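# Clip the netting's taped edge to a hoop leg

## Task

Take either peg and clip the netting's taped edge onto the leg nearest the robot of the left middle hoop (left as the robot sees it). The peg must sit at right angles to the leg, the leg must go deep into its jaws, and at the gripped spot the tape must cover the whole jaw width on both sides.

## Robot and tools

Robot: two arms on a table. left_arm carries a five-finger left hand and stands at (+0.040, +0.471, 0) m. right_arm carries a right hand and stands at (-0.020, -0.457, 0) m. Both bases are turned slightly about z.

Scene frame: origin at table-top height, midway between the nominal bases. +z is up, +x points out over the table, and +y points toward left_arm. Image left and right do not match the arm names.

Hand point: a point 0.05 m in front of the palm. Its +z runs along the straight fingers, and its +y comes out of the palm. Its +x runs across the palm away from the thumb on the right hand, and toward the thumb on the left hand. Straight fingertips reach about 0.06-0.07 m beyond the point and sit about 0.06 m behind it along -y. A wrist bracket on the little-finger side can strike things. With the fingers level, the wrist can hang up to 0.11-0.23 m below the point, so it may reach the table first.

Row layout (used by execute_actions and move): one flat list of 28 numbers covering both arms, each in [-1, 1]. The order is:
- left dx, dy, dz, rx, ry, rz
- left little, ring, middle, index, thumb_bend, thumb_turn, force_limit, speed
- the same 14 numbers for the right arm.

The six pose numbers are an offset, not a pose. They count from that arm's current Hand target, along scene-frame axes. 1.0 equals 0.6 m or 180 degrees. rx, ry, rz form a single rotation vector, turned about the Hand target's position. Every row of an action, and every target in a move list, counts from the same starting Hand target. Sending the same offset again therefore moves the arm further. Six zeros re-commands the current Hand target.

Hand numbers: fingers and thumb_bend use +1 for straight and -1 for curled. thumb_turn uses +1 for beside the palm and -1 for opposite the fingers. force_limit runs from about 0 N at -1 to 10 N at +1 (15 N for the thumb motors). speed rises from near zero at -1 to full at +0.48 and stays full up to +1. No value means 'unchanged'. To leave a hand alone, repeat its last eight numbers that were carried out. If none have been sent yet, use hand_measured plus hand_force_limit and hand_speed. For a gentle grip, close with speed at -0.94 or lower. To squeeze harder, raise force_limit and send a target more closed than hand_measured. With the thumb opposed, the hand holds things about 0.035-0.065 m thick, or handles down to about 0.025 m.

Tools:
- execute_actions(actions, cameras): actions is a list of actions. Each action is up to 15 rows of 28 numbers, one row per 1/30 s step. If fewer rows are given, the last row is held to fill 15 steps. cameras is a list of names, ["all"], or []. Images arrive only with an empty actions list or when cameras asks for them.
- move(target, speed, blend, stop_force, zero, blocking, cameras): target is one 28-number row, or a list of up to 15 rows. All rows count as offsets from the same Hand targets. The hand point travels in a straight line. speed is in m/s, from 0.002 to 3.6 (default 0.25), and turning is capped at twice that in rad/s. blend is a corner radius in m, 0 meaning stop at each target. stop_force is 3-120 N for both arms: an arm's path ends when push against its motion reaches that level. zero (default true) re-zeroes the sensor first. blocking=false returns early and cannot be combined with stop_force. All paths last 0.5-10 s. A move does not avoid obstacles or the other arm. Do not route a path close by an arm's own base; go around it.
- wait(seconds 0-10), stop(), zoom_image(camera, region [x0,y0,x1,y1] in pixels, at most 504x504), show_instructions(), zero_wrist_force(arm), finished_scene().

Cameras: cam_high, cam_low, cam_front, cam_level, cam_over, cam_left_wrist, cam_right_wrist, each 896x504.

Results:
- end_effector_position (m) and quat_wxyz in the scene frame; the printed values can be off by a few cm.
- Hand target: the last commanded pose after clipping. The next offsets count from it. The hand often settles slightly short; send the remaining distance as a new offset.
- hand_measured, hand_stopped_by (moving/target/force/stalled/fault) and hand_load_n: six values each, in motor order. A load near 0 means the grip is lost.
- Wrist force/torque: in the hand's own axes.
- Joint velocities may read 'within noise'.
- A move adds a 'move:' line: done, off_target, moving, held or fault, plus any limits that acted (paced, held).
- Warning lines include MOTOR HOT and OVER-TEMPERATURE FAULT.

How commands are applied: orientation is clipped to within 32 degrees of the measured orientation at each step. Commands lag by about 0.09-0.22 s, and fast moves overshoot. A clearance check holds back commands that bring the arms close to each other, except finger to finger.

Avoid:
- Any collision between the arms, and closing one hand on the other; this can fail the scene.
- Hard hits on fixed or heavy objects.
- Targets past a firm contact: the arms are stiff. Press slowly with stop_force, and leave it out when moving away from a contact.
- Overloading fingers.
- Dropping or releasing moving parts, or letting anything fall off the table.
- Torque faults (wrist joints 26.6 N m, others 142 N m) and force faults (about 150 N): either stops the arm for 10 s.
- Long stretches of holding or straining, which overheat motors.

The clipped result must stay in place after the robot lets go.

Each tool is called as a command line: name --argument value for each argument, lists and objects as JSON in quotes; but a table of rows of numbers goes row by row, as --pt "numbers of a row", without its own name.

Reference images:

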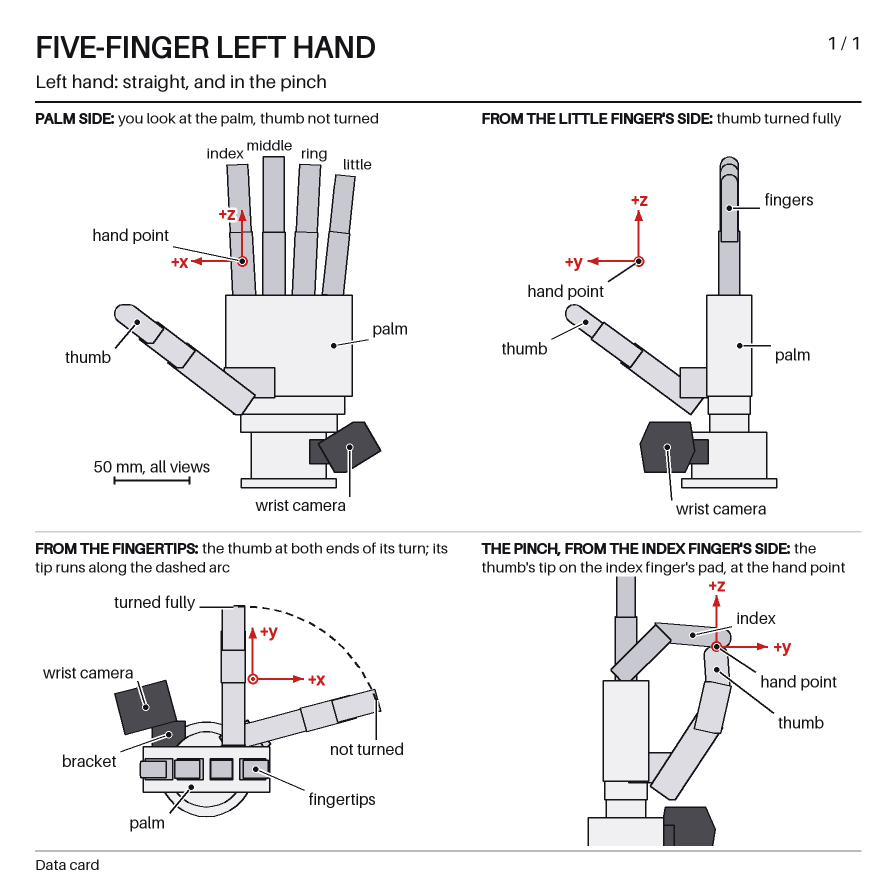

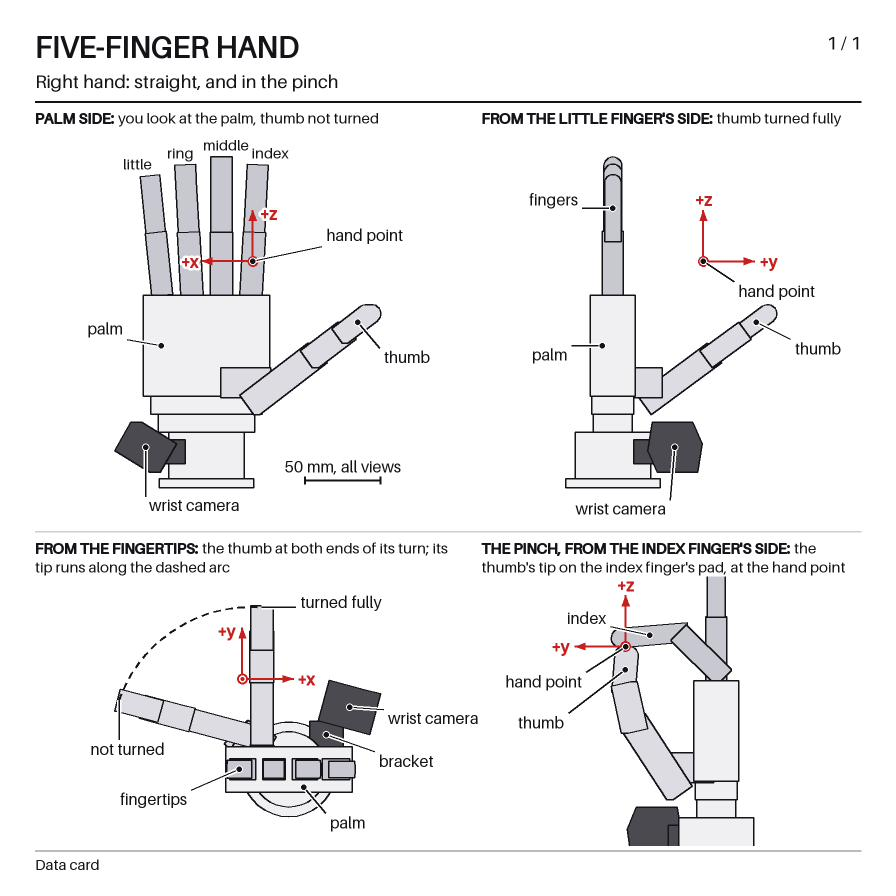

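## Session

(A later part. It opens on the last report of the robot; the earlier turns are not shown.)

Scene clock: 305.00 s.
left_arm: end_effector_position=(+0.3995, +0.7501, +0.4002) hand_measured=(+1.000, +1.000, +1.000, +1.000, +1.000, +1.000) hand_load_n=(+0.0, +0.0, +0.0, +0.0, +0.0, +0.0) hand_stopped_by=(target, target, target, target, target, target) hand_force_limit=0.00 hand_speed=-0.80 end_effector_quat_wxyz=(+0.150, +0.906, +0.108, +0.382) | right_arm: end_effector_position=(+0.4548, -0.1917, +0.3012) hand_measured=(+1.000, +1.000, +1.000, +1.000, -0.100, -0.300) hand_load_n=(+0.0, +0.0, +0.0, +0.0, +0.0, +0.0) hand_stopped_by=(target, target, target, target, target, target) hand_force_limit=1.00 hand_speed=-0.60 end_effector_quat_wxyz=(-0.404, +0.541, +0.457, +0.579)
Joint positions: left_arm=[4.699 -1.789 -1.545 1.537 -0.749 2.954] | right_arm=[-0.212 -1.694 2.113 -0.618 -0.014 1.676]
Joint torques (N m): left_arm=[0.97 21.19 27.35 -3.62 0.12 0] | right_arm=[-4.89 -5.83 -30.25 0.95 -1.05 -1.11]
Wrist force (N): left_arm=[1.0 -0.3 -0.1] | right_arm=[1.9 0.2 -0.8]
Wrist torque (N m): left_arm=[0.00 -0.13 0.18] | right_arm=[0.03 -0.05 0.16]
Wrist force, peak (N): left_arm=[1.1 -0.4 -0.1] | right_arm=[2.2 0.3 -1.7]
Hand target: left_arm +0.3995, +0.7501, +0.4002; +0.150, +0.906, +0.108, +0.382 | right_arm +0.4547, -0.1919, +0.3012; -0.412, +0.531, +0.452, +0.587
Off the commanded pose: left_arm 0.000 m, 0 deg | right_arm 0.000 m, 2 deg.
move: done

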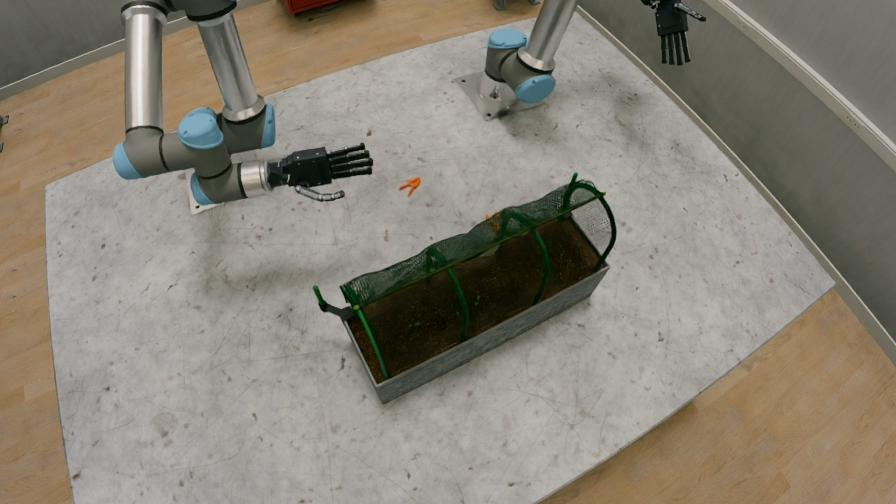

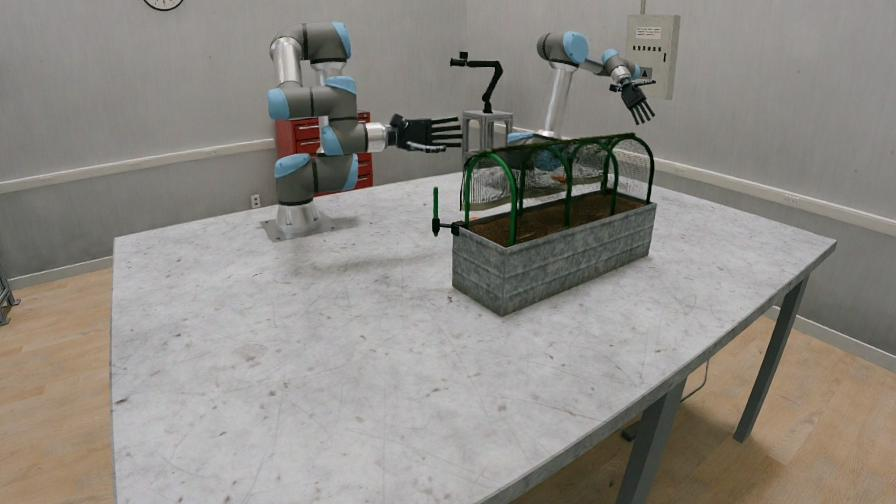

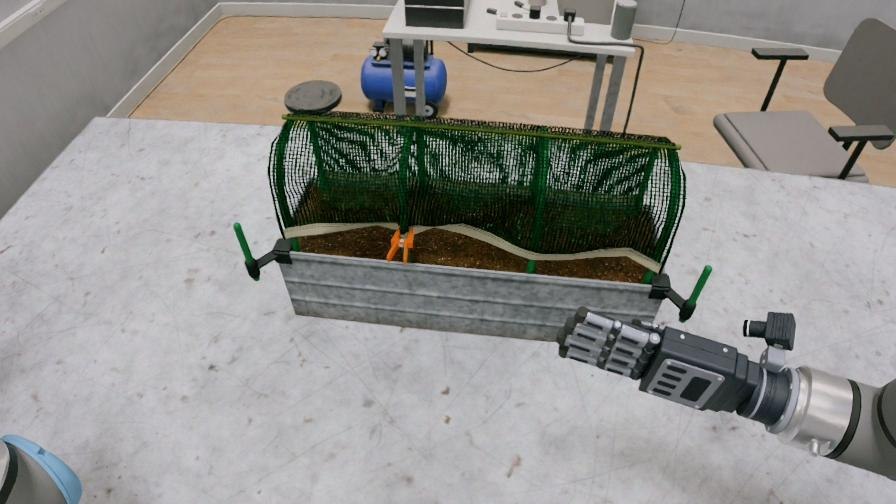

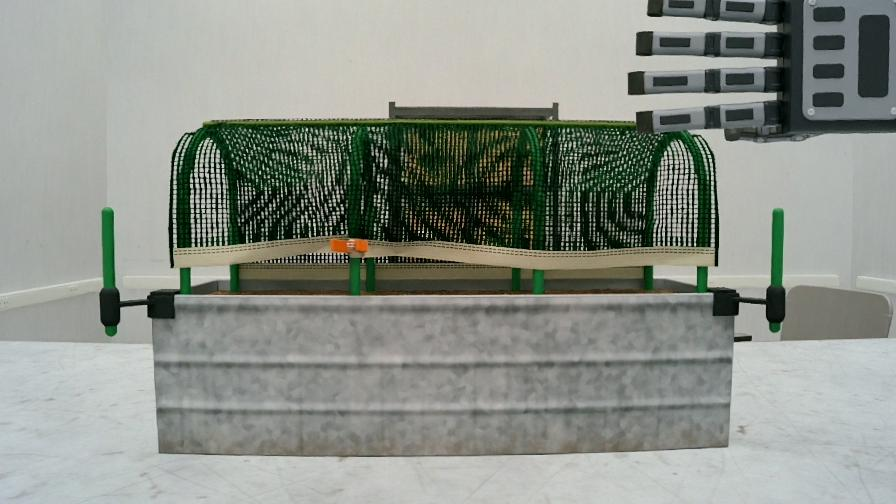

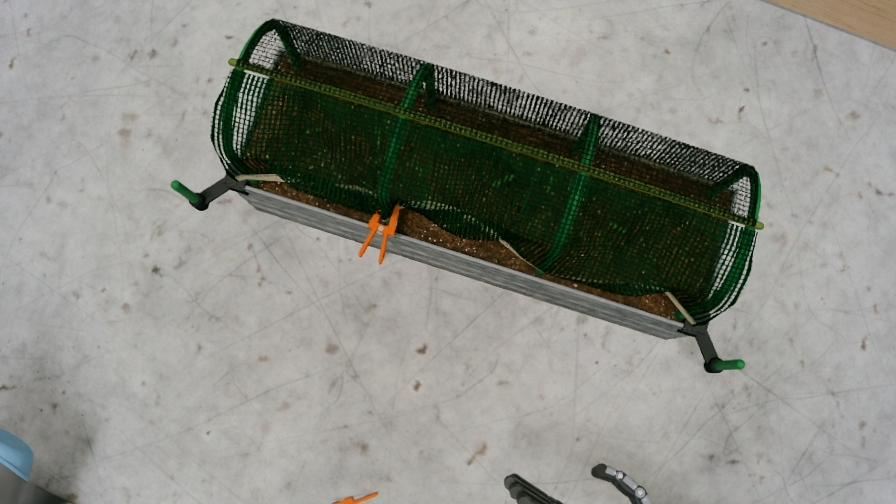

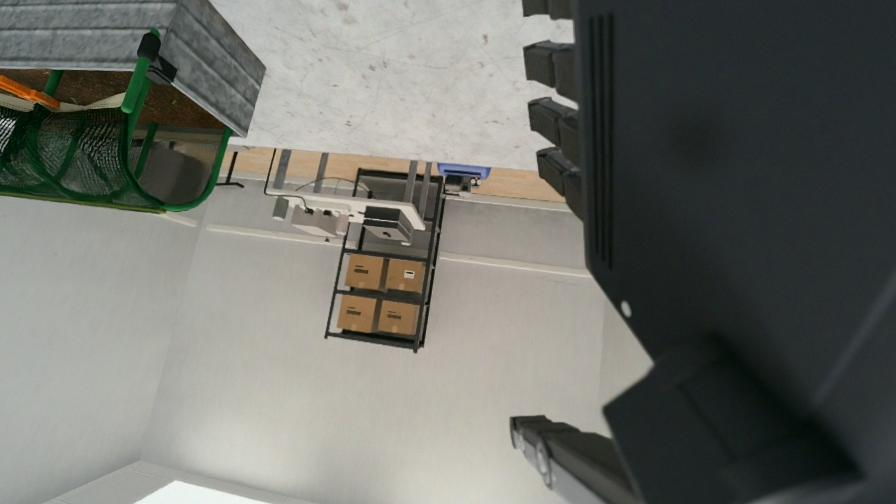

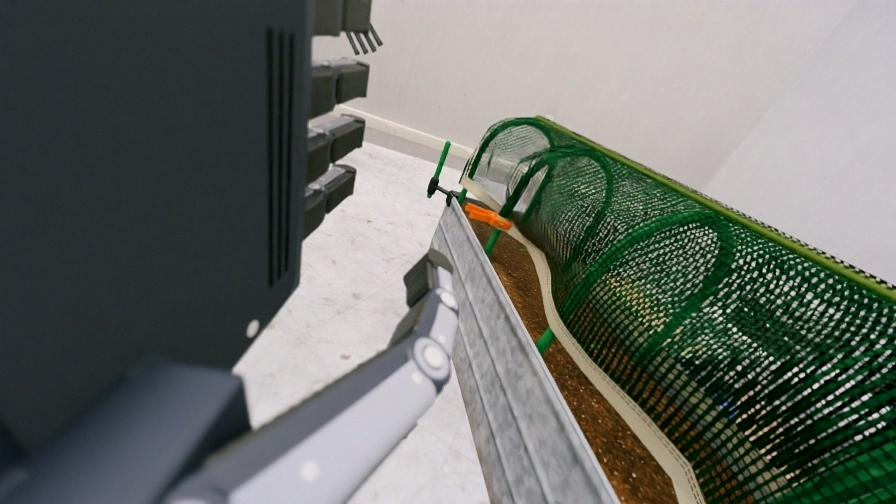

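zoom_image --camera "cam_level" --region '[310, 220, 400, 280]'

zoom_image --camera "cam_front" --region '[370, 215, 440, 270]'

zoom_image --camera "cam_over" --region '[350, 190, 420, 270]'

zoom_image --camera "cam_right_wrist" --region '[440, 180, 560, 280]'

zoom_image --camera "cam_low" --region '[520, 150, 620, 230]'

zoom_image --camera "cam_left_wrist" --region '[0, 50, 120, 150]'

Scaled by 5.600 from the camera's 896x504 image, which has a finer 1280x720 frame.

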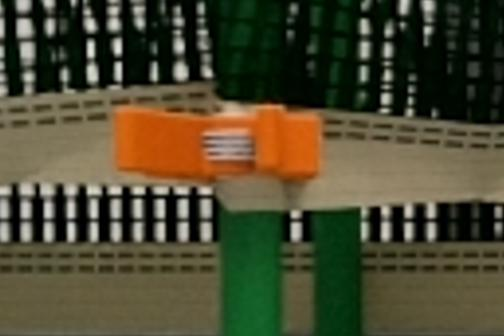

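Scaled by 7.200 from the camera's 896x504 image, which has a finer 1280x720 frame.

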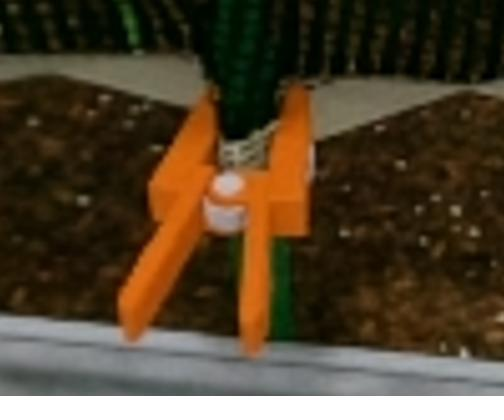

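Scaled by 6.300 from the camera's 896x504 image, which has a finer 1280x720 frame.

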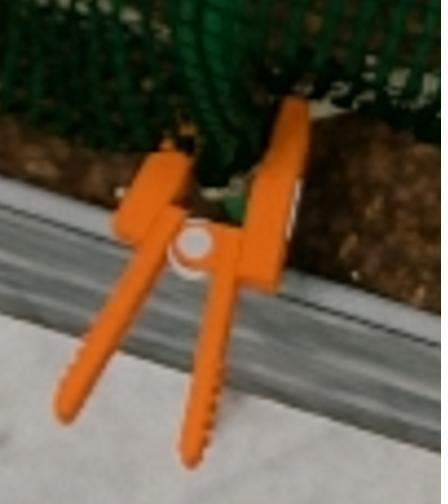

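Scaled by 4.200 from the camera's 896x504 image, which has a finer 1280x720 frame.

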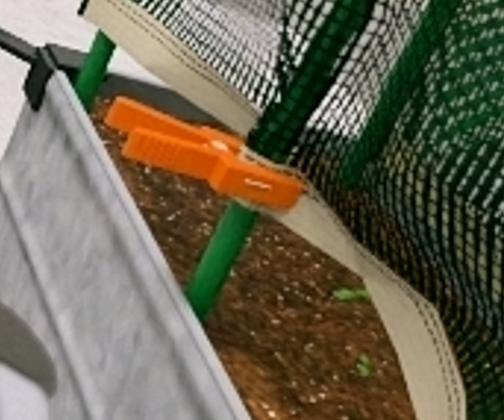

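Scaled by 5.040 from the camera's 896x504 image, which has a finer 1280x720 frame.

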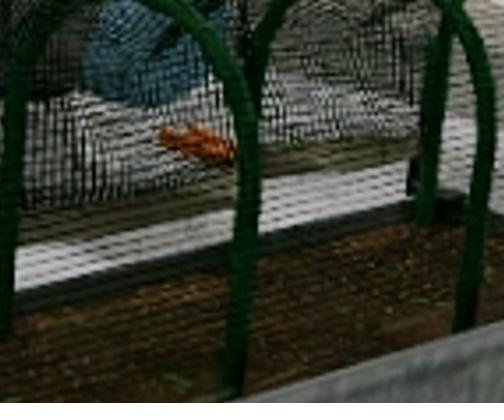

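Scaled by 4.200 from the camera's 896x504 image, which has a finer 1280x720 frame.

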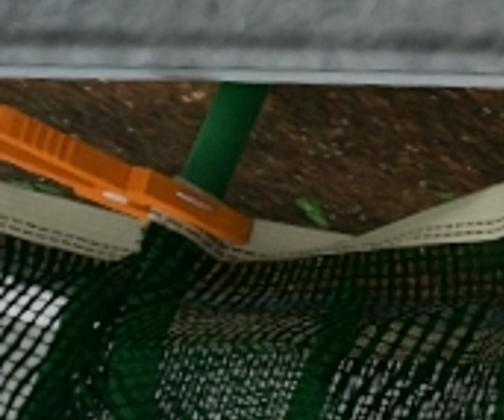

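zoom_image --camera "cam_left_wrist" --region '[20, 80, 70, 120]'

zoom_image --camera "cam_level" --region '[325, 230, 375, 265]'

zoom_image --camera "cam_right_wrist" --region '[460, 195, 520, 240]'

zoom_image --camera "cam_front" --region '[385, 222, 425, 254]'

Scaled by 10.080 from the camera's 896x504 image, which has a finer 1280x720 frame.

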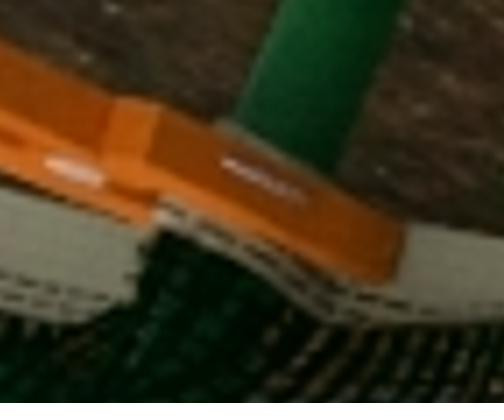

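Scaled by 10.080 from the camera's 896x504 image, which has a finer 1280x720 frame.

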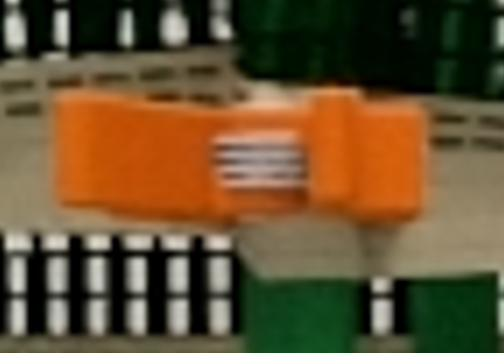

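Scaled by 8.400 from the camera's 896x504 image, which has a finer 1280x720 frame.

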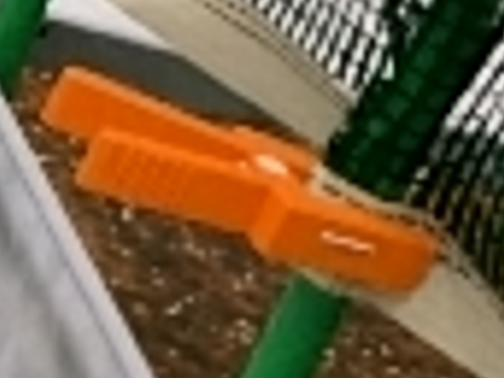

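Scaled by 12.600 from the camera's 896x504 image, which has a finer 1280x720 frame.

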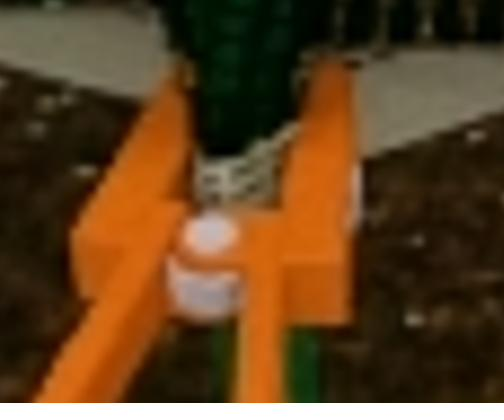

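move --pt "0 0 0 0 0 0 1 1 1 1 1 1 0.0 -0.8 0.1255 0.303 -0.127 0 0 0 1 1 1 1.0 -0.1 -0.30 1.0 -0.6" --speed 0.2 --cameras '["cam_right_wrist"]'

Scene clock: 314.33 s.
left_arm: end_effector_position=(+0.3995, +0.7501, +0.4002) hand_measured=(+1.000, +1.000, +1.000, +1.000, +1.000, +1.000) hand_load_n=(+0.0, +0.0, +0.0, +0.0, +0.0, +0.0) hand_stopped_by=(target, target, target, target, target, target) hand_force_limit=0.00 hand_speed=-0.80 end_effector_quat_wxyz=(+0.150, +0.906, +0.108, +0.382) | right_arm: end_effector_position=(+0.5299, -0.0102, +0.2250) hand_measured=(+1.000, +1.000, +1.000, +1.000, -0.100, -0.300) hand_load_n=(+0.0, +0.0, +0.0, +0.0, +0.0, +0.0) hand_stopped_by=(target, target, target, target, target, target) hand_force_limit=1.00 hand_speed=-0.60 end_effector_quat_wxyz=(-0.412, +0.531, +0.452, +0.587)
Joint positions: left_arm=[4.699 -1.789 -1.545 1.537 -0.749 2.954] | right_arm=[0.257 -1.255 1.861 -0.67 0.449 1.534]
Joint torques (N m): left_arm=[2.45 21.16 27.13 -3.89 0.2 0.28] | right_arm=[7.66 -20.9 -28.85 0.77 1.82 -1.21]
Wrist force (N): left_arm=[0.8 -0.5 -0.3] | right_arm=[1.8 -0.2 -1.1]
Wrist torque (N m): left_arm=[-0.02 -0.12 0.18] | right_arm=[-0.02 0.00 0.13]
Wrist force, peak (N): left_arm=[1.1 -0.5 -0.3] | right_arm=[2.2 0.1 -1.5]
Hand target: left_arm +0.3995, +0.7501, +0.4002; +0.150, +0.906, +0.108, +0.382 | right_arm +0.5300, -0.0101, +0.2250; -0.412, +0.531, +0.452, +0.587
Off the commanded pose: left_arm 0.000 m, 0 deg | right_arm 0.000 m, 0 deg.
move: done
Images, in order (width x height): cam_right_wrist 896x504.

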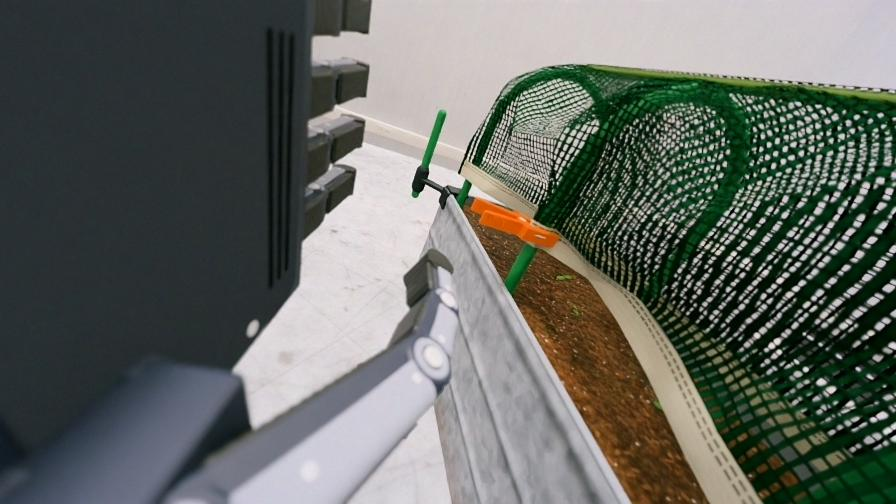

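zoom_image --camera "cam_right_wrist" --region '[465, 185, 575, 275]'

zoom_image --camera "cam_right_wrist" --region '[505, 205, 565, 260]'

Scaled by 4.582 from the camera's 896x504 image, which has a finer 1280x720 frame.

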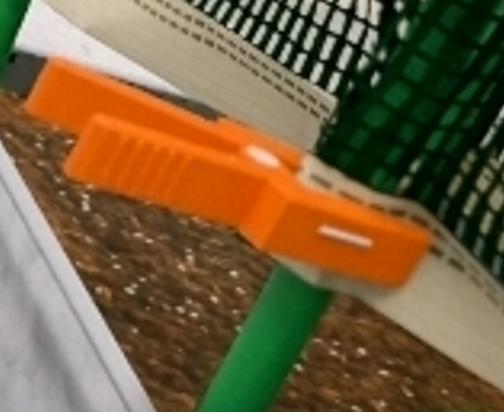

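Scaled by 8.400 from the camera's 896x504 image, which has a finer 1280x720 frame.

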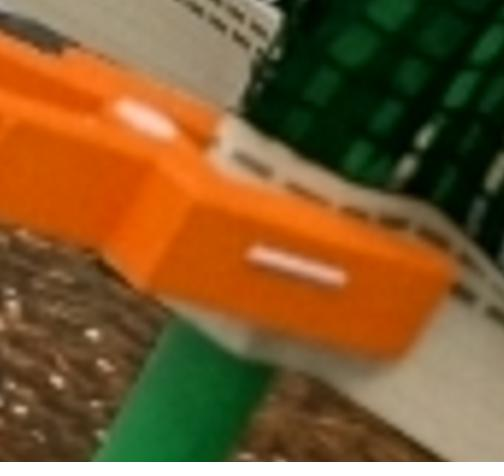

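finished_scene

The scene is finished: the task was done.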